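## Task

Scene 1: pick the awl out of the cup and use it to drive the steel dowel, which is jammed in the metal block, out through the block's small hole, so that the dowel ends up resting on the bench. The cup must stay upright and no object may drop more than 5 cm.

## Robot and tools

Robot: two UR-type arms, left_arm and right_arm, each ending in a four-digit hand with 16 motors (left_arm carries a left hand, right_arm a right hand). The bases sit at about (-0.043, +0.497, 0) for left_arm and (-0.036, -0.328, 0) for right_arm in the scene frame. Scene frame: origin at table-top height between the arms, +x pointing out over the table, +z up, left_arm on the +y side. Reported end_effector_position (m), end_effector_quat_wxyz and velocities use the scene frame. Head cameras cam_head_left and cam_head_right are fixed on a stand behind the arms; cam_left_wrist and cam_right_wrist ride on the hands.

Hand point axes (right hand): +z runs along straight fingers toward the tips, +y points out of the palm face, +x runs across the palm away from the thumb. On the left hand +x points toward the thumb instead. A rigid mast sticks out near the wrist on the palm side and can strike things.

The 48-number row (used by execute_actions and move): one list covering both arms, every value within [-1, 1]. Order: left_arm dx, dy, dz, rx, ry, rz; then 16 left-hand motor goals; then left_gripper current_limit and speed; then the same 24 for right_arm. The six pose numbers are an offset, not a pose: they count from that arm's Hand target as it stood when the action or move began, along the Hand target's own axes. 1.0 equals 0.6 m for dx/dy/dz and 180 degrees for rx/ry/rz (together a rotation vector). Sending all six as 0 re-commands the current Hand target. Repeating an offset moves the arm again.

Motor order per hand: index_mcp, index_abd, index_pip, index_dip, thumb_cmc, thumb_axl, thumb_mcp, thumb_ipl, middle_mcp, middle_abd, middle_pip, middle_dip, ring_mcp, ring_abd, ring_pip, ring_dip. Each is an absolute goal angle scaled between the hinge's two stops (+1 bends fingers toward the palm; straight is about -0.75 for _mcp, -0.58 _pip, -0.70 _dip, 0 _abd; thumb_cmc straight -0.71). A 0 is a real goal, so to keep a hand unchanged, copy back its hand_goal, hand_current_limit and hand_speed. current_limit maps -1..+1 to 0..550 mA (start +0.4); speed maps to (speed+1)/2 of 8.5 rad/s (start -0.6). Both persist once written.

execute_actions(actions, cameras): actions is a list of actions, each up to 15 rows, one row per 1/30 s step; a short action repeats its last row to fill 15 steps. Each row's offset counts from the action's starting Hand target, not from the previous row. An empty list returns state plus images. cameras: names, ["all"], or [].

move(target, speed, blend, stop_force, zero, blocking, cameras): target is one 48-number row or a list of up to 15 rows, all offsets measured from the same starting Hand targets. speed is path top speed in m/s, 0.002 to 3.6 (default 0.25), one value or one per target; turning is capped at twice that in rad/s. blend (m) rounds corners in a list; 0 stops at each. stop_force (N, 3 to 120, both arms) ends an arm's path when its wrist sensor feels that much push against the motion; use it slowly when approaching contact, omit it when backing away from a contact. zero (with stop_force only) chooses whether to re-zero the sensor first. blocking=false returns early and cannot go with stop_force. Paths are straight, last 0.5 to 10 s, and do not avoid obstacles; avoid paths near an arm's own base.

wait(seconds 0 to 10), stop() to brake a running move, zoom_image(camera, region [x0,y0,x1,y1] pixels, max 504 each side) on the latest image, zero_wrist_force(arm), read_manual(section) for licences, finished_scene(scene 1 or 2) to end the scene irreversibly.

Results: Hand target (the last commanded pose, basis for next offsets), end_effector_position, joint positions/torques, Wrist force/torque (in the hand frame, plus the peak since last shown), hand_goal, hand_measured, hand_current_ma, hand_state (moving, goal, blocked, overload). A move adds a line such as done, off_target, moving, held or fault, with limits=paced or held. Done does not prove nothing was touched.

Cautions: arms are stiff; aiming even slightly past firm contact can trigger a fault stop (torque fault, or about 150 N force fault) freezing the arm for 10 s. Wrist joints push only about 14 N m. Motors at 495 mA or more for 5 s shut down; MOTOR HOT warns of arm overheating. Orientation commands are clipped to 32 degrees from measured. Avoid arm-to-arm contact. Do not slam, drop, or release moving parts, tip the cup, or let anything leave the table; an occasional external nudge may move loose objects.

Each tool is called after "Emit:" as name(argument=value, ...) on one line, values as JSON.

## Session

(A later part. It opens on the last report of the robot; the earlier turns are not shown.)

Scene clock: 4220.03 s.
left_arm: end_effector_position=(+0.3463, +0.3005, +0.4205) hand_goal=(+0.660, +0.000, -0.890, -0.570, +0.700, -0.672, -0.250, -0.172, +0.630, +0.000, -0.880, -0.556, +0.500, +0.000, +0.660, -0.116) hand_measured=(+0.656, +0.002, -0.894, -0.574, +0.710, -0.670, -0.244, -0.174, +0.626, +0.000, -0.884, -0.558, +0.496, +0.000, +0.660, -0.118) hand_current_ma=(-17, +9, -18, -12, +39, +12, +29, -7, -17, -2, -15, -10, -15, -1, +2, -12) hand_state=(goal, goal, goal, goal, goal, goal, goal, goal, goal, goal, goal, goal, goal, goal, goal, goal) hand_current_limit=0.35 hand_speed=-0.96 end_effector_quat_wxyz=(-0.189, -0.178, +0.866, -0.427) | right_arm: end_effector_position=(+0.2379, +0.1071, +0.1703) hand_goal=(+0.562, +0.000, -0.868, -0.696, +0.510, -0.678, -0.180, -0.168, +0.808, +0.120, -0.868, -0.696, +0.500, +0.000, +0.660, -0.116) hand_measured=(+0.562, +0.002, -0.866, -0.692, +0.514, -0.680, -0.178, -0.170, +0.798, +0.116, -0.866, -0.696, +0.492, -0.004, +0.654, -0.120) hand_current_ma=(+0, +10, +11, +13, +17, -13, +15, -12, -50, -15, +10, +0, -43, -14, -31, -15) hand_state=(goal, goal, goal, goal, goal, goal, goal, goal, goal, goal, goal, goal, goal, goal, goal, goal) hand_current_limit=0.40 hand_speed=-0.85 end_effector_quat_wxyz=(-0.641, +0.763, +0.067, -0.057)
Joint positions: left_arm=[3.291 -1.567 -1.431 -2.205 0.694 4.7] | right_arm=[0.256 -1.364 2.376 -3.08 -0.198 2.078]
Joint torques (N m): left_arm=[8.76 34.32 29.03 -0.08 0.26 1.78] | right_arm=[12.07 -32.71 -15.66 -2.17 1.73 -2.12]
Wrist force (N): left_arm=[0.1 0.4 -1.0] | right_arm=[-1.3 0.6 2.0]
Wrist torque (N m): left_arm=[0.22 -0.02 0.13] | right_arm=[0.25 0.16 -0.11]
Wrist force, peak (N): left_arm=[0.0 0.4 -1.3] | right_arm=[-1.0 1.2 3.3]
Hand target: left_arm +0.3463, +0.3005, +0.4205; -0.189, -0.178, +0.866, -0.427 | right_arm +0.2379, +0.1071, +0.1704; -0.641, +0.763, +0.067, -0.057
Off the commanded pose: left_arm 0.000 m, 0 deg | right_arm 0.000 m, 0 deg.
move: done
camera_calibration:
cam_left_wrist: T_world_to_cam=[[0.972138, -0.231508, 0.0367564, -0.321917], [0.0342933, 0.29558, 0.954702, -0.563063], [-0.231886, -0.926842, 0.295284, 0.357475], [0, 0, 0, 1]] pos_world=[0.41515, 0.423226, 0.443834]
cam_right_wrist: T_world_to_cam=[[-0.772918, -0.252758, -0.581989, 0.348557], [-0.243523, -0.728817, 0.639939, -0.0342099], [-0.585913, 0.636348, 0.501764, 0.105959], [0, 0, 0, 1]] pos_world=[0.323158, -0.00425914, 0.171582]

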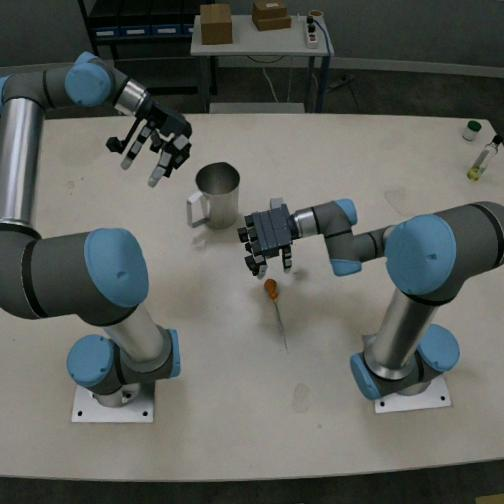

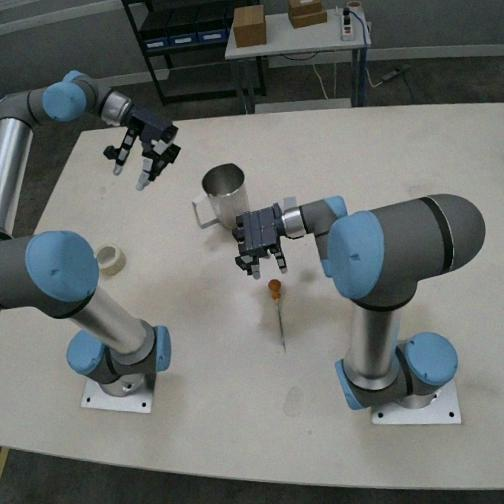

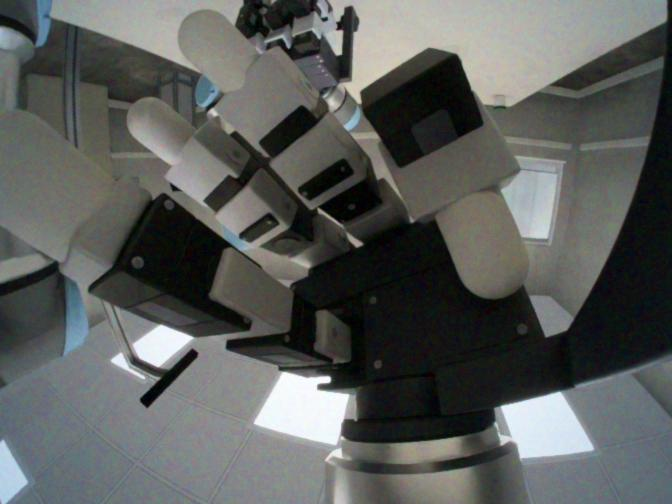

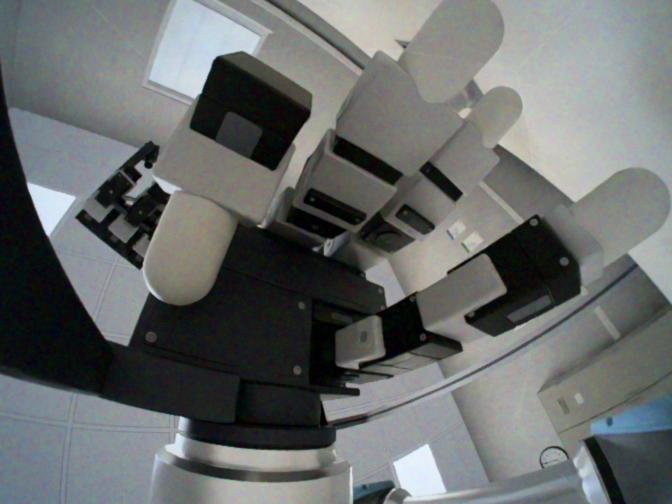

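Emit:
move(target=[0,0,0,0,0,0, 0.66,0,-0.89,-0.57,0.70,-0.672,-0.25,-0.172,0.63,0,-0.88,-0.556,0.5,0,0.66,-0.116,0.35,-0.96, 0,0.1149,0.02025,0,0,0, 0.5616,0,-0.8686,-0.6957,0.511,-0.677,-0.18,-0.1676,0.808,0.12,-0.8686,-0.6957,0.5,0,0.66,-0.116,0.4,-0.85], speed=0.08, cameras=["cam_right_wrist","cam_head_left","cam_head_right"])

Emit:
zoom_image(camera="cam_head_left", region=[220, 190, 340, 370])

Emit:
zoom_image(camera="cam_head_right", region=[220, 190, 340, 370])

Emit:
zoom_image(camera="cam_right_wrist", region=[350, 0, 672, 250])

Scene clock: 4232.67 s.
left_arm: end_effector_position=(+0.3463, +0.3005, +0.4205) hand_goal=(+0.660, +0.000, -0.890, -0.570, +0.700, -0.672, -0.250, -0.172, +0.630, +0.000, -0.880, -0.556, +0.500, +0.000, +0.660, -0.116) hand_measured=(+0.656, +0.002, -0.894, -0.574, +0.710, -0.670, -0.244, -0.174, +0.626, +0.000, -0.884, -0.558, +0.496, +0.000, +0.660, -0.118) hand_current_ma=(-17, +9, -18, -12, +39, +12, +29, -7, -17, -2, -15, -10, -15, -1, +2, -12) hand_state=(goal, goal, goal, goal, goal, goal, goal, goal, goal, goal, goal, goal, goal, goal, goal, goal) hand_current_limit=0.35 hand_speed=-0.96 end_effector_quat_wxyz=(-0.189, -0.178, +0.866, -0.427) | right_arm: end_effector_position=(+0.2377, +0.1072, +0.1004) hand_goal=(+0.562, +0.000, -0.868, -0.696, +0.510, -0.678, -0.180, -0.168, +0.808, +0.120, -0.868, -0.696, +0.500, +0.000, +0.660, -0.116) hand_measured=(+0.562, +0.002, -0.866, -0.692, +0.514, -0.680, -0.178, -0.170, +0.798, +0.116, -0.866, -0.696, +0.492, -0.004, +0.654, -0.120) hand_current_ma=(+0, +10, +11, +13, +17, -13, +15, -12, -50, -15, +10, +0, -43, -14, -31, -15) hand_state=(goal, goal, goal, goal, goal, goal, goal, goal, goal, goal, goal, goal, goal, goal, goal, goal) hand_current_limit=0.40 hand_speed=-0.85 end_effector_quat_wxyz=(-0.641, +0.763, +0.067, -0.057)
Joint positions: left_arm=[3.291 -1.567 -1.431 -2.205 0.694 4.7] | right_arm=[0.256 -1.145 2.406 -3.331 -0.198 2.079]
Joint torques (N m): left_arm=[9.66 31.08 27.67 0.01 0.2 1.4] | right_arm=[10.44 -25.13 -17.33 -1.01 -1.01 -2.51]
Wrist force (N): left_arm=[0.2 0.3 -0.8] | right_arm=[-1.3 0.4 2.1]
Wrist torque (N m): left_arm=[0.17 -0.04 0.14] | right_arm=[0.23 0.15 -0.14]
Wrist force, peak (N): left_arm=[0.0 0.5 -1.2] | right_arm=[-1.5 1.2 2.4]
Hand target: left_arm +0.3463, +0.3005, +0.4205; -0.189, -0.178, +0.866, -0.427 | right_arm +0.2378, +0.1072, +0.1004; -0.641, +0.763, +0.067, -0.057
Off the commanded pose: left_arm 0.000 m, 0 deg | right_arm 0.000 m, 0 deg.
move: done
camera_calibration:
cam_right_wrist: T_world_to_cam=[[-0.772917, -0.252676, -0.582026, 0.307827], [-0.243507, -0.728925, 0.639822, 0.0105764], [-0.585921, 0.636257, 0.501871, 0.140902], [0, 0, 0, 1]] pos_world=[0.323058, -0.00415964, 0.101682]
Images, in order (width x height): cam_head_left 504x504, cam_head_right 504x504, cam_right_wrist 672x504.

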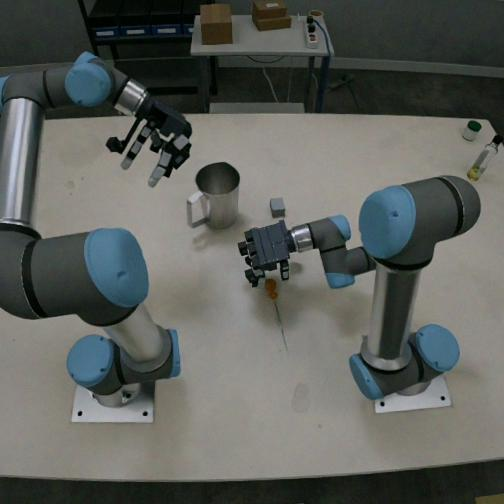

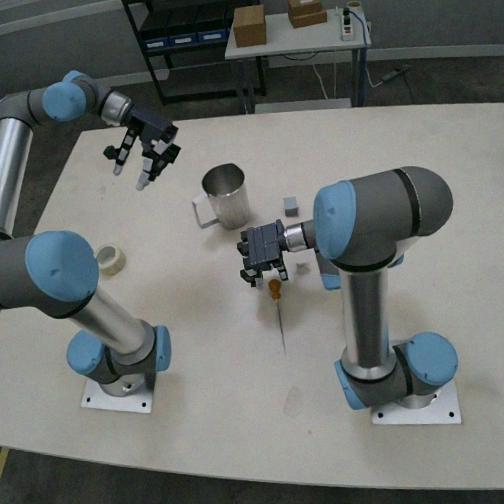

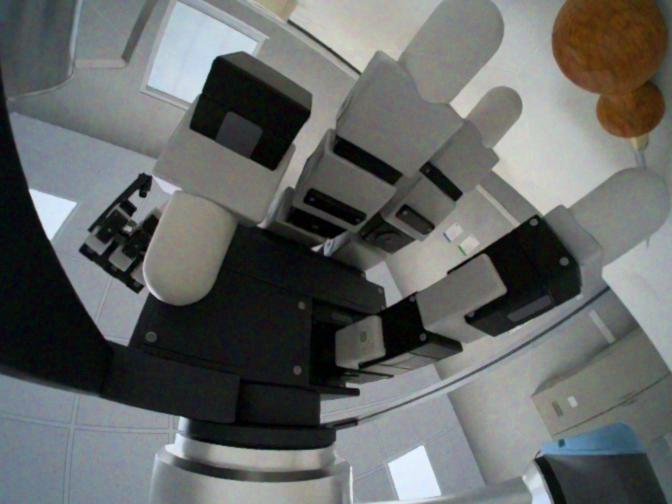

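Scaled by 2.800 from the camera's 504x504 image, which has a finer 720x720 frame.

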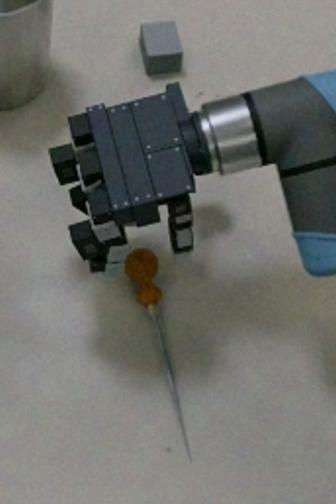

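Scaled by 2.800 from the camera's 504x504 image, which has a finer 720x720 frame.

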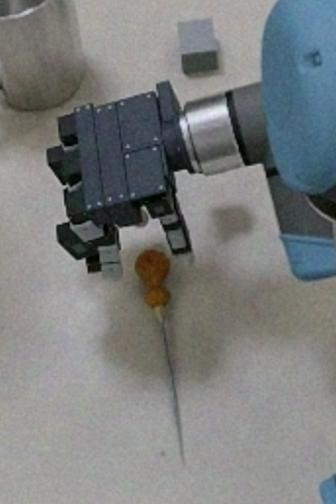

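Scaled by 1.565 from the camera's 672x504 image, which has a finer 960x720 frame.

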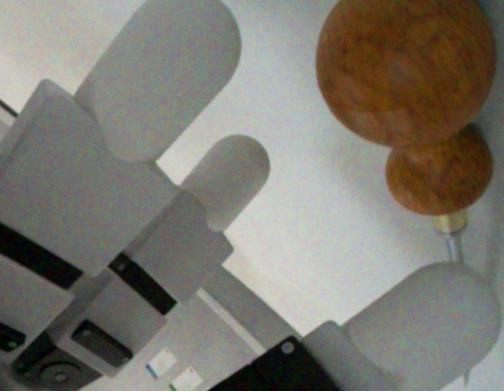

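Emit:
move(target=[0,0,0,0,0,0, 0.66,0,-0.89,-0.57,0.70,-0.672,-0.25,-0.172,0.63,0,-0.88,-0.556,0.5,0,0.66,-0.116,0.35,-0.96, -0.0043,0.066,0.0087,0,0,0, 0.5616,0,-0.8686,-0.6957,0.511,-0.677,-0.18,-0.1676,0.808,0.2,-0.8686,-0.6957,0.5,0,0.66,-0.116,0.4,-0.85], speed=0.03, stop_force=5, cameras=["cam_right_wrist"])

Emit:
zoom_image(camera="cam_right_wrist", region=[350, 0, 672, 250])

Scene clock: 4266.03 s.
left_arm: end_effector_position=(+0.3463, +0.3005, +0.4205) hand_goal=(+0.660, +0.000, -0.890, -0.570, +0.700, -0.672, -0.250, -0.172, +0.630, +0.000, -0.880, -0.556, +0.500, +0.000, +0.660, -0.116) hand_measured=(+0.656, +0.002, -0.894, -0.574, +0.710, -0.670, -0.244, -0.174, +0.626, +0.000, -0.884, -0.558, +0.496, +0.000, +0.660, -0.118) hand_current_ma=(-17, +9, -18, -12, +39, +12, +29, -7, -17, -2, -15, -10, -15, -1, +2, -12) hand_state=(goal, goal, goal, goal, goal, goal, goal, goal, goal, goal, goal, goal, goal, goal, goal, goal) hand_current_limit=0.35 hand_speed=-0.96 end_effector_quat_wxyz=(-0.189, -0.178, +0.866, -0.427) | right_arm: end_effector_position=(+0.2355, +0.1050, +0.0604) hand_goal=(+0.562, +0.000, -0.868, -0.696, +0.510, -0.678, -0.180, -0.168, +0.808, +0.200, -0.868, -0.696, +0.500, +0.000, +0.660, -0.116) hand_measured=(+0.562, +0.002, -0.866, -0.692, +0.514, -0.680, -0.178, -0.170, +0.798, +0.194, -0.866, -0.696, +0.492, -0.004, +0.654, -0.120) hand_current_ma=(+0, +10, +11, +13, +17, -13, +15, -12, -50, -20, +10, +0, -43, -14, -31, -15) hand_state=(goal, goal, goal, goal, goal, goal, goal, goal, goal, goal, goal, goal, goal, goal, goal, goal) hand_current_limit=0.40 hand_speed=-0.85 end_effector_quat_wxyz=(-0.641, +0.763, +0.067, -0.057)
Joint positions: left_arm=[3.291 -1.567 -1.431 -2.205 0.694 4.7] | right_arm=[0.252 -1.016 2.414 -3.451 -0.196 2.062]
Joint torques (N m): left_arm=[7.86 30.18 27.74 -0.02 -0.32 1.29] | right_arm=[1.7 -40.36 -10.41 -0.92 2.28 1.29]
Wrist force (N): left_arm=[-0.1 0.5 -0.9] | right_arm=[-1.3 0.4 2.2]
Wrist torque (N m): left_arm=[0.21 0.00 0.11] | right_arm=[0.21 0.15 -0.12]
Wrist force, peak (N): left_arm=[0.1 0.6 -1.0] | right_arm=[-1.5 0.5 2.4]
Hand target: left_arm +0.3463, +0.3005, +0.4205; -0.189, -0.178, +0.866, -0.427 | right_arm +0.2355, +0.1050, +0.0604; -0.641, +0.763, +0.067, -0.057
Off the commanded pose: left_arm 0.000 m, 0 deg | right_arm 0.000 m, 0 deg.
move: done
camera_calibration:
cam_right_wrist: T_world_to_cam=[[-0.772753, -0.252695, -0.582235, 0.282333], [-0.24364, -0.728956, 0.639736, 0.034086], [-0.586082, 0.636214, 0.501737, 0.161032], [0, 0, 0, 1]] pos_world=[0.320857, -0.00625967, 0.0617825]
Images, in order (width x height): cam_right_wrist 672x504.

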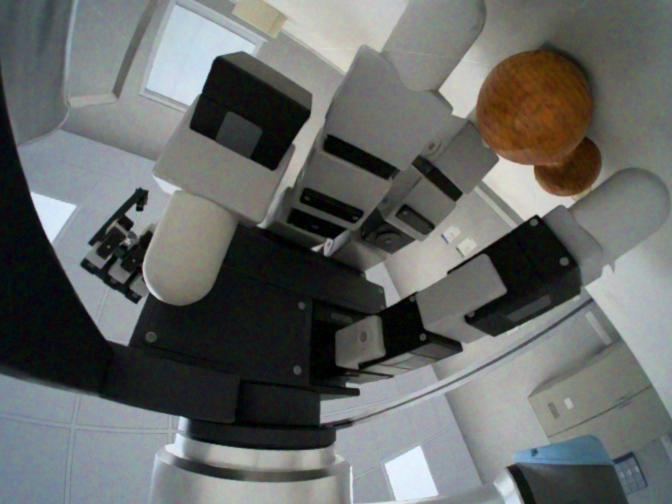

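Scaled by 1.565 from the camera's 672x504 image, which has a finer 960x720 frame.

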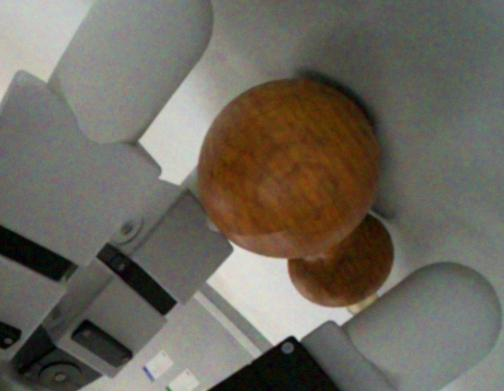

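Emit:
move(target=[0,0,0,0,0,0, 0.66,0,-0.89,-0.57,0.70,-0.672,-0.25,-0.172,0.63,0,-0.88,-0.556,0.5,0,0.66,-0.116,0.35,-0.96, 0,0,0,0,0,0, 0.67,0,-0.8686,-0.6957,0.511,-0.677,-0.067,-0.1676,0.808,0.2,-0.8686,-0.6957,0.5,0,0.66,-0.116,0.4,-0.94], speed=0.03, cameras=["cam_right_wrist"])

Emit:
zoom_image(camera="cam_right_wrist", region=[350, 0, 672, 250])

Scene clock: 4277.60 s.
left_arm: end_effector_position=(+0.3463, +0.3005, +0.4205) hand_goal=(+0.660, +0.000, -0.890, -0.570, +0.700, -0.672, -0.250, -0.172, +0.630, +0.000, -0.880, -0.556, +0.500, +0.000, +0.660, -0.116) hand_measured=(+0.656, +0.002, -0.894, -0.574, +0.710, -0.670, -0.244, -0.174, +0.626, +0.000, -0.884, -0.558, +0.496, +0.000, +0.660, -0.118) hand_current_ma=(-17, +9, -18, -12, +39, +12, +29, -7, -17, -2, -15, -10, -15, -1, +2, -12) hand_state=(goal, goal, goal, goal, goal, goal, goal, goal, goal, goal, goal, goal, goal, goal, goal, goal) hand_current_limit=0.35 hand_speed=-0.96 end_effector_quat_wxyz=(-0.189, -0.178, +0.866, -0.427) | right_arm: end_effector_position=(+0.2355, +0.1050, +0.0604) hand_goal=(+0.670, +0.000, -0.868, -0.696, +0.510, -0.678, -0.068, -0.168, +0.808, +0.200, -0.868, -0.696, +0.500, +0.000, +0.660, -0.116) hand_measured=(+0.664, +0.002, -0.866, -0.692, +0.514, -0.680, -0.070, -0.170, +0.798, +0.194, -0.866, -0.696, +0.492, -0.004, +0.654, -0.120) hand_current_ma=(-32, +10, +11, +13, +17, -13, -14, -12, -50, -20, +10, +0, -43, -14, -31, -15) hand_state=(goal, goal, goal, goal, goal, goal, goal, goal, goal, goal, goal, goal, goal, goal, goal, goal) hand_current_limit=0.40 hand_speed=-0.94 end_effector_quat_wxyz=(-0.641, +0.763, +0.067, -0.057)
Joint positions: left_arm=[3.291 -1.567 -1.431 -2.205 0.694 4.7] | right_arm=[0.252 -1.016 2.414 -3.451 -0.196 2.062]
Joint torques (N m): left_arm=[7.85 28.43 28.91 0.24 -0.15 1.43] | right_arm=[10.53 -38.71 -13.65 -0.86 -0.07 -2.31]
Wrist force (N): left_arm=[0.1 0.5 -1.2] | right_arm=[-1.3 0.4 2.1]
Wrist torque (N m): left_arm=[0.24 -0.04 0.13] | right_arm=[0.23 0.16 -0.12]
Wrist force, peak (N): left_arm=[0.1 0.5 -1.2] | right_arm=[-1.4 0.5 2.4]
Hand target: left_arm +0.3463, +0.3005, +0.4205; -0.189, -0.178, +0.866, -0.427 | right_arm +0.2355, +0.1050, +0.0604; -0.641, +0.763, +0.067, -0.057
Off the commanded pose: left_arm 0.000 m, 0 deg | right_arm 0.000 m, 0 deg.
move: done
camera_calibration:
cam_right_wrist: T_world_to_cam=[[-0.772674, -0.252782, -0.582303, 0.282311], [-0.243663, -0.728931, 0.639756, 0.0340923], [-0.586177, 0.636208, 0.501632, 0.161069], [0, 0, 0, 1]] pos_world=[0.320857, -0.00625936, 0.0617826]
Images, in order (width x height): cam_right_wrist 672x504.

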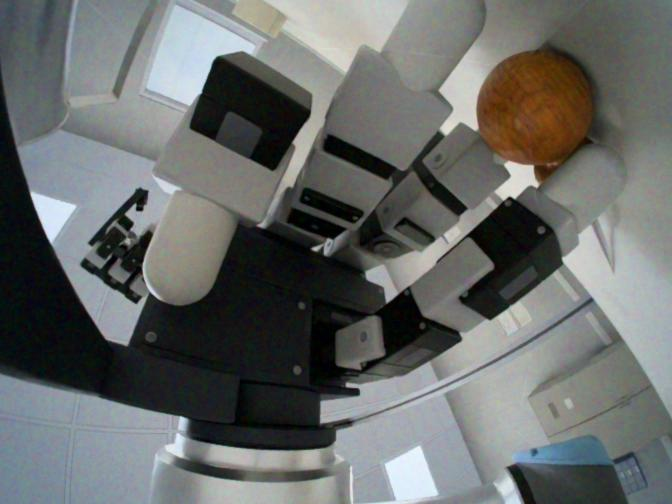

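Scaled by 1.565 from the camera's 672x504 image, which has a finer 960x720 frame.

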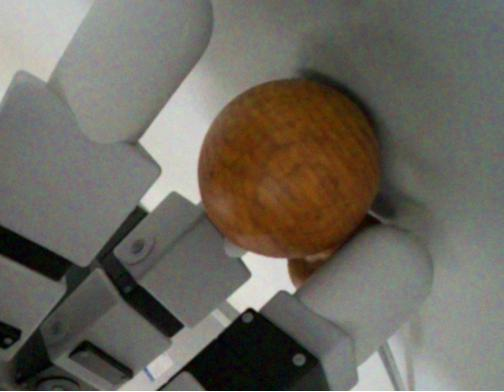

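Emit:
move(target=[0,0,0,0,0,0, 0.66,0,-0.89,-0.57,0.70,-0.672,-0.25,-0.172,0.63,0,-0.88,-0.556,0.5,0,0.66,-0.116,0.35,-0.96, 0,0,0,0,0,0, 0.78,0,-0.8686,-0.6957,0.511,-0.677,0.045,-0.1676,0.808,0.2,-0.8686,-0.6957,0.5,0,0.66,-0.116,0.4,-0.94], speed=0.03, cameras=["cam_right_wrist"])

Emit:
zoom_image(camera="cam_right_wrist", region=[350, 0, 672, 250])

Scene clock: 4282.73 s.
left_arm: end_effector_position=(+0.3463, +0.3005, +0.4205) hand_goal=(+0.660, +0.000, -0.890, -0.570, +0.700, -0.672, -0.250, -0.172, +0.630, +0.000, -0.880, -0.556, +0.500, +0.000, +0.660, -0.116) hand_measured=(+0.656, +0.002, -0.894, -0.574, +0.710, -0.670, -0.244, -0.174, +0.626, +0.000, -0.884, -0.558, +0.496, +0.000, +0.660, -0.118) hand_current_ma=(-17, +9, -18, -12, +39, +12, +29, -7, -17, -2, -15, -10, -15, -1, +2, -12) hand_state=(goal, goal, goal, goal, goal, goal, goal, goal, goal, goal, goal, goal, goal, goal, goal, goal) hand_current_limit=0.35 hand_speed=-0.96 end_effector_quat_wxyz=(-0.189, -0.178, +0.866, -0.427) | right_arm: end_effector_position=(+0.2355, +0.1050, +0.0604) hand_goal=(+0.780, +0.000, -0.868, -0.696, +0.510, -0.678, +0.044, -0.168, +0.808, +0.200, -0.868, -0.696, +0.500, +0.000, +0.660, -0.116) hand_measured=(+0.698, +0.002, -0.890, -0.708, +0.510, -0.680, -0.016, -0.184, +0.798, +0.194, -0.866, -0.696, +0.492, -0.004, +0.654, -0.120) hand_current_ma=(-385, +5, -102, -57, +1, -11, -371, -95, -50, -20, +10, +0, -43, -14, -31, -15) hand_state=(blocked, goal, blocked, goal, goal, goal, blocked, goal, goal, goal, goal, goal, goal, goal, goal, goal) hand_current_limit=0.40 hand_speed=-0.94 end_effector_quat_wxyz=(-0.641, +0.763, +0.067, -0.057)
Joint positions: left_arm=[3.291 -1.567 -1.431 -2.205 0.694 4.7] | right_arm=[0.252 -1.016 2.414 -3.451 -0.196 2.062]
Joint torques (N m): left_arm=[8.97 26.75 27.4 -0.02 -0.46 1.31] | right_arm=[9.67 -40.79 -12.25 -1 -0.11 -2.26]
Wrist force (N): left_arm=[0.1 0.3 -1.1] | right_arm=[-1.0 0.3 1.6]
Wrist torque (N m): left_arm=[0.21 -0.03 0.13] | right_arm=[0.21 0.11 -0.09]
Wrist force, peak (N): left_arm=[-0.1 0.7 -1.0] | right_arm=[-1.5 0.6 2.3]
Hand target: left_arm +0.3463, +0.3005, +0.4205; -0.189, -0.178, +0.866, -0.427 | right_arm +0.2355, +0.1050, +0.0604; -0.641, +0.763, +0.067, -0.057
Off the commanded pose: left_arm 0.000 m, 0 deg | right_arm 0.000 m, 0 deg.
move: done
camera_calibration:
cam_right_wrist: T_world_to_cam=[[-0.772674, -0.252782, -0.582303, 0.282311], [-0.243663, -0.728931, 0.639756, 0.0340923], [-0.586177, 0.636208, 0.501632, 0.161069], [0, 0, 0, 1]] pos_world=[0.320857, -0.00625936, 0.0617826]
Images, in order (width x height): cam_right_wrist 672x504.

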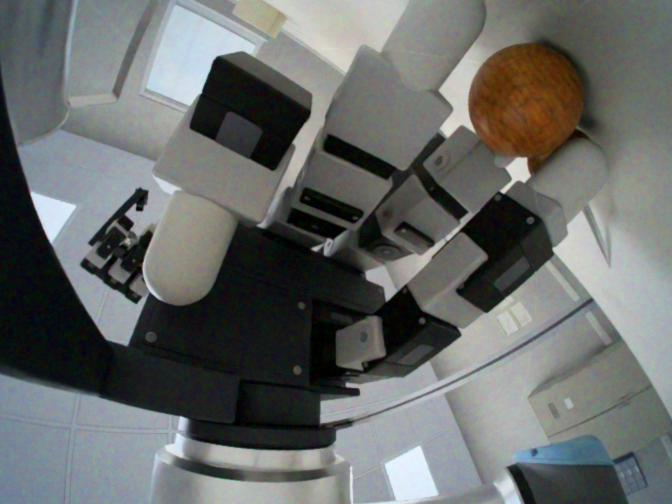

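Scaled by 1.565 from the camera's 672x504 image, which has a finer 960x720 frame.

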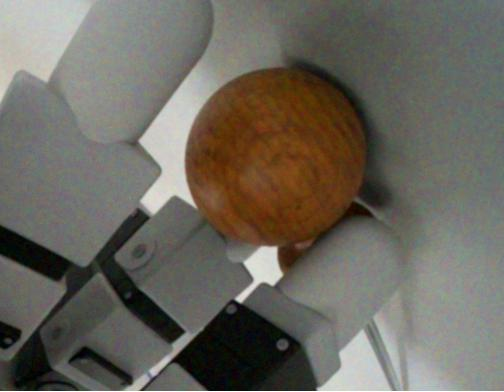

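Emit:
move(target=[0,0,0,0,0,0, 0.66,0,-0.89,-0.57,0.70,-0.672,-0.25,-0.172,0.63,0,-0.88,-0.556,0.5,0,0.66,-0.116,0.35,-0.96, 0,0,0,0,0,0, 0.80,0,-0.8686,-0.6957,0.511,-0.677,0.065,-0.1676,0.808,-0.02,-0.8686,-0.6957,0.5,0,0.66,-0.116,0.4,-0.94], speed=0.03, cameras=["cam_right_wrist"])

Emit:
zoom_image(camera="cam_right_wrist", region=[350, 0, 672, 250])

Scene clock: 4294.80 s.
left_arm: end_effector_position=(+0.3463, +0.3005, +0.4205) hand_goal=(+0.660, +0.000, -0.890, -0.570, +0.700, -0.672, -0.250, -0.172, +0.630, +0.000, -0.880, -0.556, +0.500, +0.000, +0.660, -0.116) hand_measured=(+0.656, +0.002, -0.894, -0.574, +0.710, -0.670, -0.244, -0.174, +0.626, +0.000, -0.884, -0.558, +0.496, +0.000, +0.660, -0.118) hand_current_ma=(-17, +9, -18, -12, +39, +12, +29, -7, -17, -2, -15, -10, -15, -1, +2, -12) hand_state=(goal, goal, goal, goal, goal, goal, goal, goal, goal, goal, goal, goal, goal, goal, goal, goal) hand_current_limit=0.35 hand_speed=-0.96 end_effector_quat_wxyz=(-0.189, -0.178, +0.866, -0.427) | right_arm: end_effector_position=(+0.2355, +0.1050, +0.0604) hand_goal=(+0.800, +0.000, -0.868, -0.696, +0.510, -0.678, +0.064, -0.168, +0.808, -0.020, -0.868, -0.696, +0.500, +0.000, +0.660, -0.116) hand_measured=(+0.698, -0.010, -0.894, -0.710, +0.502, -0.680, -0.012, -0.184, +0.798, +0.058, -0.866, -0.696, +0.492, -0.004, +0.654, -0.120) hand_current_ma=(-385, -42, -117, -63, -40, -11, -385, -100, -50, +329, +8, +0, -43, -14, -31, -15) hand_state=(blocked, goal, blocked, goal, goal, goal, blocked, goal, goal, blocked, goal, goal, goal, goal, goal, goal) hand_current_limit=0.40 hand_speed=-0.94 end_effector_quat_wxyz=(-0.641, +0.763, +0.067, -0.057)
Joint positions: left_arm=[3.291 -1.567 -1.431 -2.205 0.694 4.7] | right_arm=[0.252 -1.016 2.414 -3.451 -0.196 2.062]
Joint torques (N m): left_arm=[7.76 25.48 27.84 0.08 -0.29 1.29] | right_arm=[10.75 -39.1 -11.22 -0.89 0.02 -2.35]
Wrist force (N): left_arm=[0.1 0.4 -1.1] | right_arm=[-0.9 0.4 2.0]
Wrist torque (N m): left_arm=[0.23 -0.03 0.13] | right_arm=[0.23 0.12 -0.12]
Wrist force, peak (N): left_arm=[0.0 0.6 -1.1] | right_arm=[-1.0 0.6 2.4]
Hand target: left_arm +0.3463, +0.3005, +0.4205; -0.189, -0.178, +0.866, -0.427 | right_arm +0.2355, +0.1050, +0.0604; -0.641, +0.763, +0.067, -0.057
Off the commanded pose: left_arm 0.000 m, 0 deg | right_arm 0.000 m, 0 deg.
move: done
camera_calibration:
cam_right_wrist: T_world_to_cam=[[-0.772674, -0.252782, -0.582303, 0.282311], [-0.243663, -0.728931, 0.639756, 0.0340923], [-0.586177, 0.636208, 0.501632, 0.161069], [0, 0, 0, 1]] pos_world=[0.320857, -0.00625936, 0.0617826]
Images, in order (width x height): cam_right_wrist 672x504.

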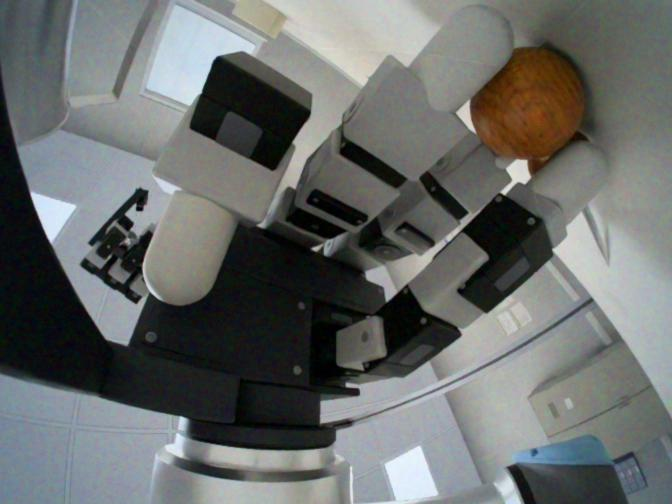

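Scaled by 1.565 from the camera's 672x504 image, which has a finer 960x720 frame.

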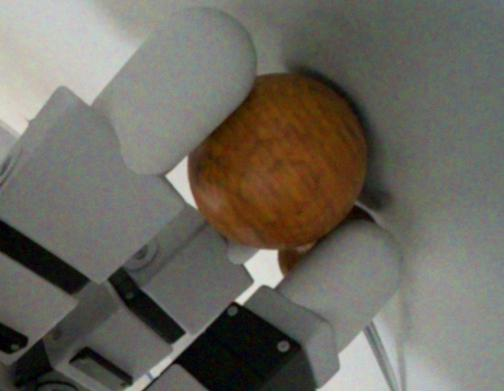

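Emit:
move(target=[0,0,0,0,0,0, 0.66,0,-0.89,-0.57,0.70,-0.672,-0.25,-0.172,0.63,0,-0.88,-0.556,0.5,0,0.66,-0.116,0.35,-0.96, 0,-0.197,-0.0347,0,0,0, 0.82,0,-0.8686,-0.6957,0.511,-0.677,0.085,-0.1676,0.808,-0.04,-0.8686,-0.6957,0.5,0,0.66,-0.116,0.4,-0.94], speed=0.06, cameras=["all"])

Emit:
zoom_image(camera="cam_right_wrist", region=[350, 0, 672, 250])

Emit:
zoom_image(camera="cam_head_left", region=[220, 190, 340, 370])

Emit:
zoom_image(camera="cam_head_right", region=[220, 190, 340, 370])

Scene clock: 4302.30 s.
left_arm: end_effector_position=(+0.3463, +0.3005, +0.4205) hand_goal=(+0.660, +0.000, -0.890, -0.570, +0.700, -0.672, -0.250, -0.172, +0.630, +0.000, -0.880, -0.556, +0.500, +0.000, +0.660, -0.116) hand_measured=(+0.656, +0.002, -0.894, -0.574, +0.710, -0.670, -0.244, -0.174, +0.626, +0.000, -0.884, -0.558, +0.496, +0.000, +0.660, -0.118) hand_current_ma=(-17, +9, -18, -12, +39, +12, +29, -7, -17, -2, -15, -10, -15, -1, +2, -12) hand_state=(goal, goal, goal, goal, goal, goal, goal, goal, goal, goal, goal, goal, goal, goal, goal, goal) hand_current_limit=0.35 hand_speed=-0.96 end_effector_quat_wxyz=(-0.189, -0.178, +0.866, -0.427) | right_arm: end_effector_position=(+0.2357, +0.1050, +0.1805) hand_goal=(+0.820, +0.000, -0.868, -0.696, +0.510, -0.678, +0.084, -0.168, +0.808, -0.040, -0.868, -0.696, +0.500, +0.000, +0.660, -0.116) hand_measured=(+0.698, -0.016, -0.894, -0.710, +0.496, -0.680, -0.012, -0.184, +0.800, +0.048, -0.866, -0.696, +0.492, -0.004, +0.654, -0.120) hand_current_ma=(-385, -66, -118, -67, -67, -11, -385, -101, -37, +375, +8, +0, -43, -14, -31, -15) hand_state=(blocked, goal, blocked, goal, goal, goal, blocked, goal, goal, blocked, goal, goal, goal, goal, goal, goal) hand_current_limit=0.40 hand_speed=-0.94 end_effector_quat_wxyz=(-0.641, +0.763, +0.067, -0.057)
Joint positions: left_arm=[3.291 -1.567 -1.431 -2.205 0.694 4.7] | right_arm=[0.252 -1.405 2.377 -3.024 -0.196 2.06]
Joint torques (N m): left_arm=[7.92 23.18 26.88 0.16 -0.5 1.03] | right_arm=[-10.89 -19.06 -5.99 -3.45 4.08 0.22]
Wrist force (N): left_arm=[-0.2 0.2 -0.8] | right_arm=[-1.4 1.5 2.1]
Wrist torque (N m): left_arm=[0.17 0.01 0.11] | right_arm=[0.31 0.18 -0.10]
Wrist force, peak (N): left_arm=[-0.1 0.5 -1.2] | right_arm=[-1.3 1.6 2.4]
Hand target: left_arm +0.3463, +0.3005, +0.4205; -0.189, -0.178, +0.866, -0.427 | right_arm +0.2356, +0.1049, +0.1805; -0.641, +0.763, +0.067, -0.057
Off the commanded pose: left_arm 0.000 m, 0 deg | right_arm 0.000 m, 0 deg.
move: done
camera_calibration:
cam_left_wrist: T_world_to_cam=[[0.972138, -0.231508, 0.0367564, -0.321917], [0.0342933, 0.29558, 0.954702, -0.563063], [-0.231886, -0.926842, 0.295284, 0.357475], [0, 0, 0, 1]] pos_world=[0.41515, 0.423226, 0.443834]
cam_right_wrist: T_world_to_cam=[[-0.772448, -0.252816, -0.582587, 0.352354], [-0.24383, -0.72898, 0.639636, -0.042692], [-0.586405, 0.636138, 0.501455, 0.101108], [0, 0, 0, 1]] pos_world=[0.321055, -0.00635939, 0.181883]

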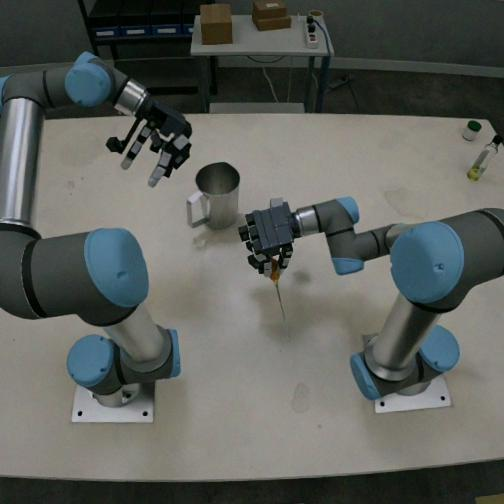

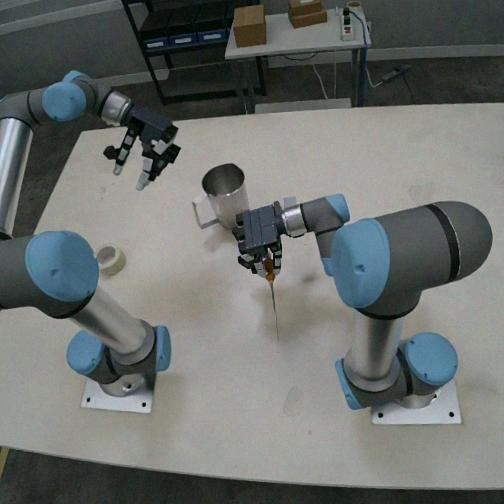

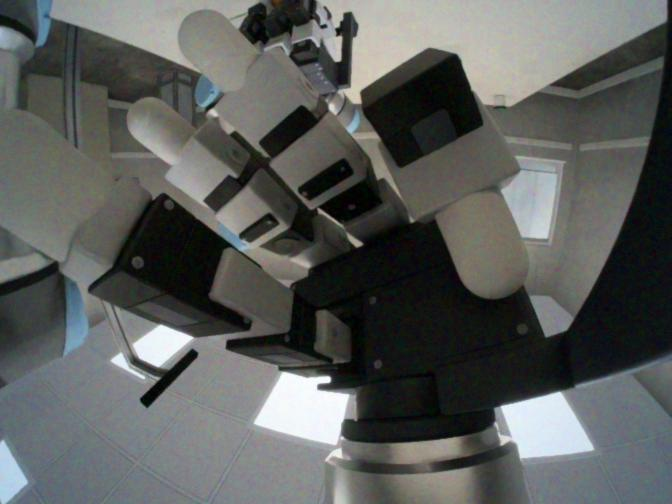

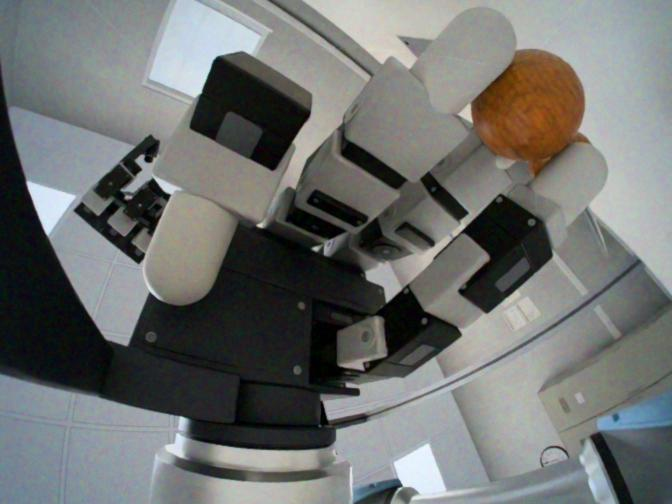

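Scaled by 1.565 from the camera's 672x504 image, which has a finer 960x720 frame.

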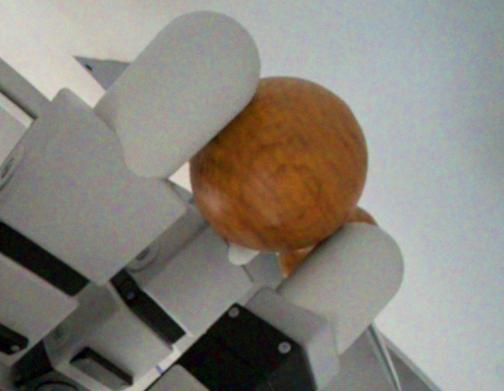

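Scaled by 2.800 from the camera's 504x504 image, which has a finer 720x720 frame.

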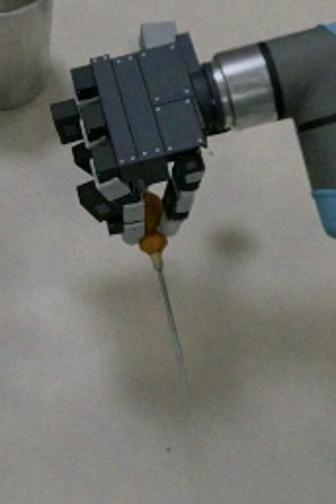

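Scaled by 2.800 from the camera's 504x504 image, which has a finer 720x720 frame.

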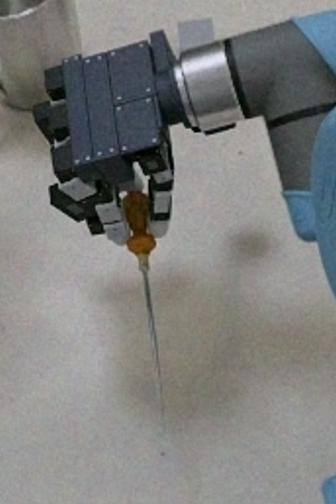

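Emit:
zoom_image(camera="cam_head_left", region=[260, 270, 320, 350])

Emit:
zoom_image(camera="cam_head_right", region=[250, 270, 310, 350])

Scaled by 6.300 from the camera's 504x504 image, which has a finer 720x720 frame.

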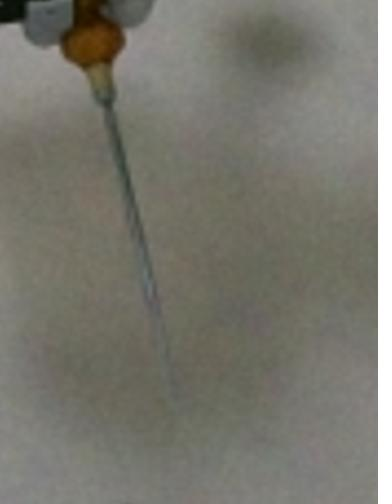

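Scaled by 6.300 from the camera's 504x504 image, which has a finer 720x720 frame.

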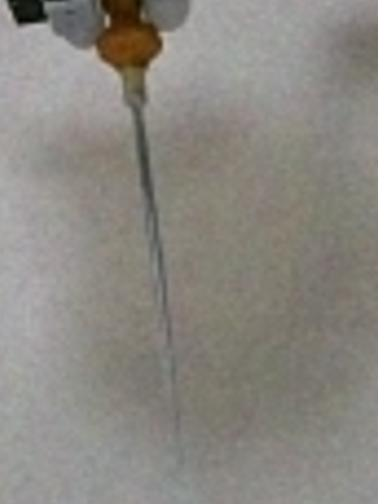

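Emit:
move(target=[0,0,0,0,0,0, 0.66,0,-0.89,-0.57,0.70,-0.672,-0.25,-0.172,0.63,0,-0.88,-0.556,0.5,0,0.66,-0.116,0.35,-0.96, 0.505,0.251,-0.7478,0.0257,0.5288,0.1334, 0.82,0,-0.8686,-0.6957,0.511,-0.677,0.085,-0.1676,0.808,-0.04,-0.8686,-0.6957,0.5,0,0.66,-0.116,0.4,-0.94], speed=0.14, cameras=["all"])

Emit:
zoom_image(camera="cam_head_left", region=[260, 180, 380, 280])

Emit:
zoom_image(camera="cam_head_right", region=[260, 180, 380, 280])

Emit:
zoom_image(camera="cam_right_wrist", region=[350, 0, 672, 250])

Scene clock: 4359.77 s.
left_arm: end_effector_position=(+0.3463, +0.3005, +0.4205) hand_goal=(+0.660, +0.000, -0.890, -0.570, +0.700, -0.672, -0.250, -0.172, +0.630, +0.000, -0.880, -0.556, +0.500, +0.000, +0.660, -0.116) hand_measured=(+0.656, +0.002, -0.894, -0.574, +0.710, -0.670, -0.244, -0.174, +0.626, +0.000, -0.884, -0.558, +0.496, +0.000, +0.660, -0.118) hand_current_ma=(-17, +9, -18, -12, +39, +12, +29, -7, -17, -2, -15, -10, -15, -1, +2, -12) hand_state=(goal, goal, goal, goal, goal, goal, goal, goal, goal, goal, goal, goal, goal, goal, goal, goal) hand_current_limit=0.35 hand_speed=-0.96 end_effector_quat_wxyz=(-0.189, -0.178, +0.866, -0.427) | right_arm: end_effector_position=(+0.6157, -0.3027, +0.1092) hand_goal=(+0.820, +0.000, -0.868, -0.696, +0.510, -0.678, +0.084, -0.168, +0.808, -0.040, -0.868, -0.696, +0.500, +0.000, +0.660, -0.116) hand_measured=(+0.698, -0.016, -0.894, -0.712, +0.496, -0.680, -0.010, -0.184, +0.800, +0.048, -0.866, -0.696, +0.492, -0.004, +0.654, -0.120) hand_current_ma=(-385, -66, -122, -70, -69, -11, -385, -103, -37, +373, +8, +0, -43, -13, -31, -15) hand_state=(blocked, goal, blocked, goal, goal, goal, blocked, goal, goal, blocked, goal, goal, goal, goal, goal, goal) hand_current_limit=0.40 hand_speed=-0.94 end_effector_quat_wxyz=(-0.485, +0.530, -0.568, +0.401)
Joint positions: left_arm=[3.291 -1.567 -1.431 -2.205 0.694 4.7] | right_arm=[-0.364 -0.927 2.109 -4.095 -1.171 3.181]
Joint torques (N m): left_arm=[6.68 18.73 28.25 0.13 -1.01 1.08] | right_arm=[-6 -48.61 -9.4 -2.93 -1.07 -2.35]
Wrist force (N): left_arm=[0.3 0.2 -1.0] | right_arm=[-1.1 0.6 2.1]
Wrist torque (N m): left_arm=[0.20 -0.05 0.15] | right_arm=[0.20 0.10 -0.19]
Wrist force, peak (N): left_arm=[0.2 0.6 -1.1] | right_arm=[-1.7 1.1 3.5]
Hand target: left_arm +0.3463, +0.3005, +0.4205; -0.189, -0.178, +0.866, -0.427 | right_arm +0.6157, -0.3028, +0.1092; -0.485, +0.530, -0.569, +0.401
Off the commanded pose: left_arm 0.000 m, 0 deg | right_arm 0.000 m, 0 deg.
move: done
camera_calibration:
cam_left_wrist: T_world_to_cam=[[0.972138, -0.231508, 0.0367564, -0.321917], [0.0342933, 0.29558, 0.954702, -0.563063], [-0.231886, -0.926842, 0.295284, 0.357475], [0, 0, 0, 1]] pos_world=[0.41515, 0.423226, 0.443834]
cam_right_wrist: T_world_to_cam=[[-0.164845, 0.866198, -0.471727, 0.453763], [-0.658815, 0.259231, 0.706231, 0.345807], [0.734022, 0.4272, 0.527932, -0.260119], [0, 0, 0, 1]] pos_world=[0.493557, -0.371571, 0.107158]

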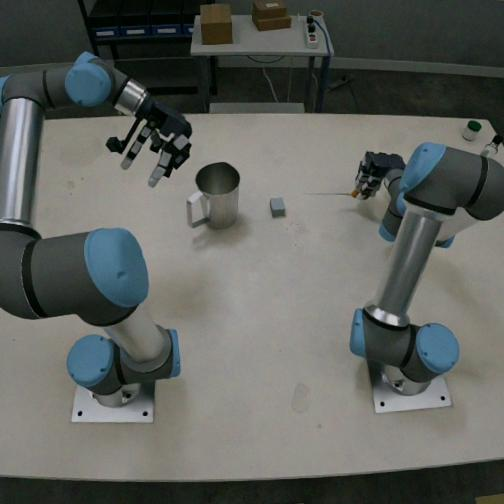

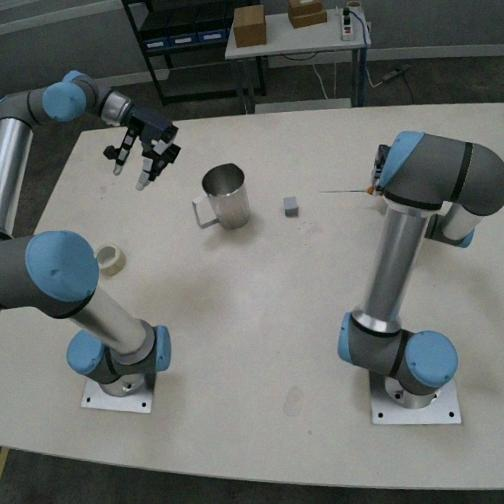

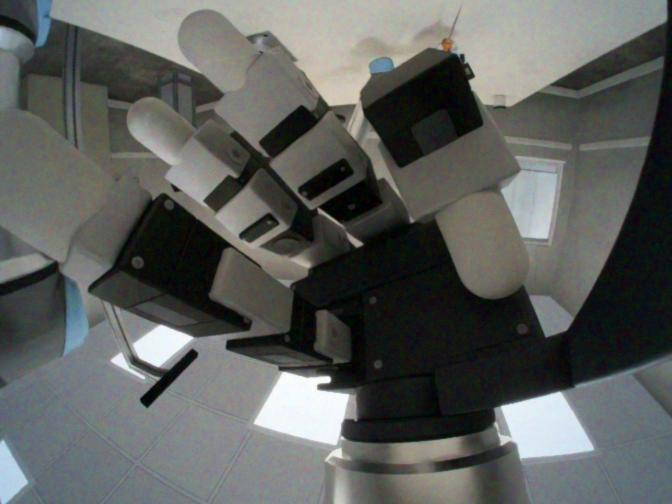

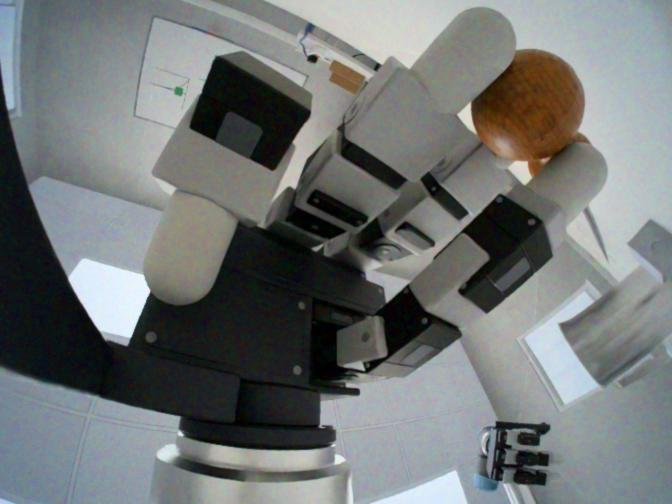

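Scaled by 4.200 from the camera's 504x504 image, which has a finer 720x720 frame.

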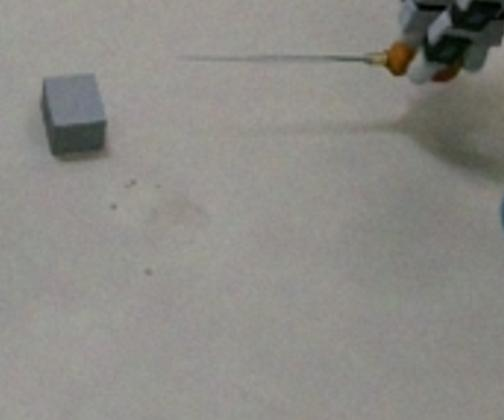

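Scaled by 4.200 from the camera's 504x504 image, which has a finer 720x720 frame.

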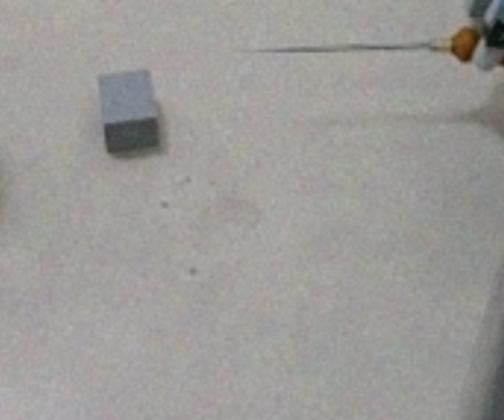

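Scaled by 1.565 from the camera's 672x504 image, which has a finer 960x720 frame.

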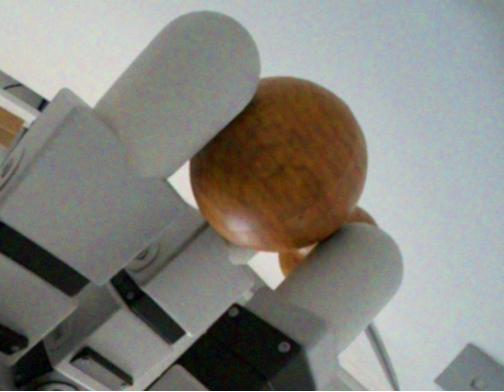

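Emit:
zoom_image(camera="cam_right_wrist", region=[560, 180, 672, 290])

Emit:
zoom_image(camera="cam_left_wrist", region=[380, 0, 520, 105])

Scaled by 4.500 from the camera's 672x504 image, which has a finer 960x720 frame.

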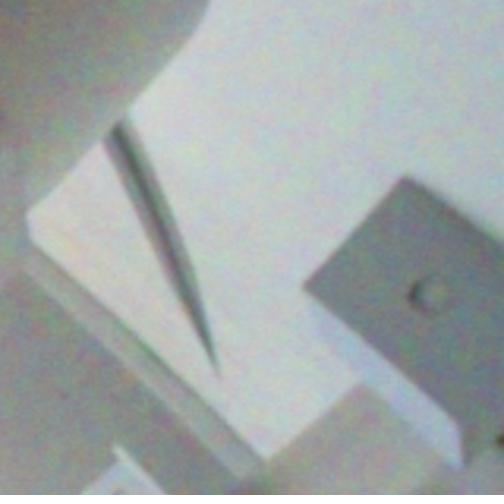

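Scaled by 3.600 from the camera's 672x504 image, which has a finer 960x720 frame.

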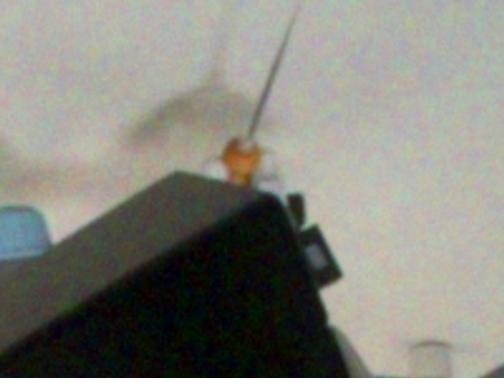

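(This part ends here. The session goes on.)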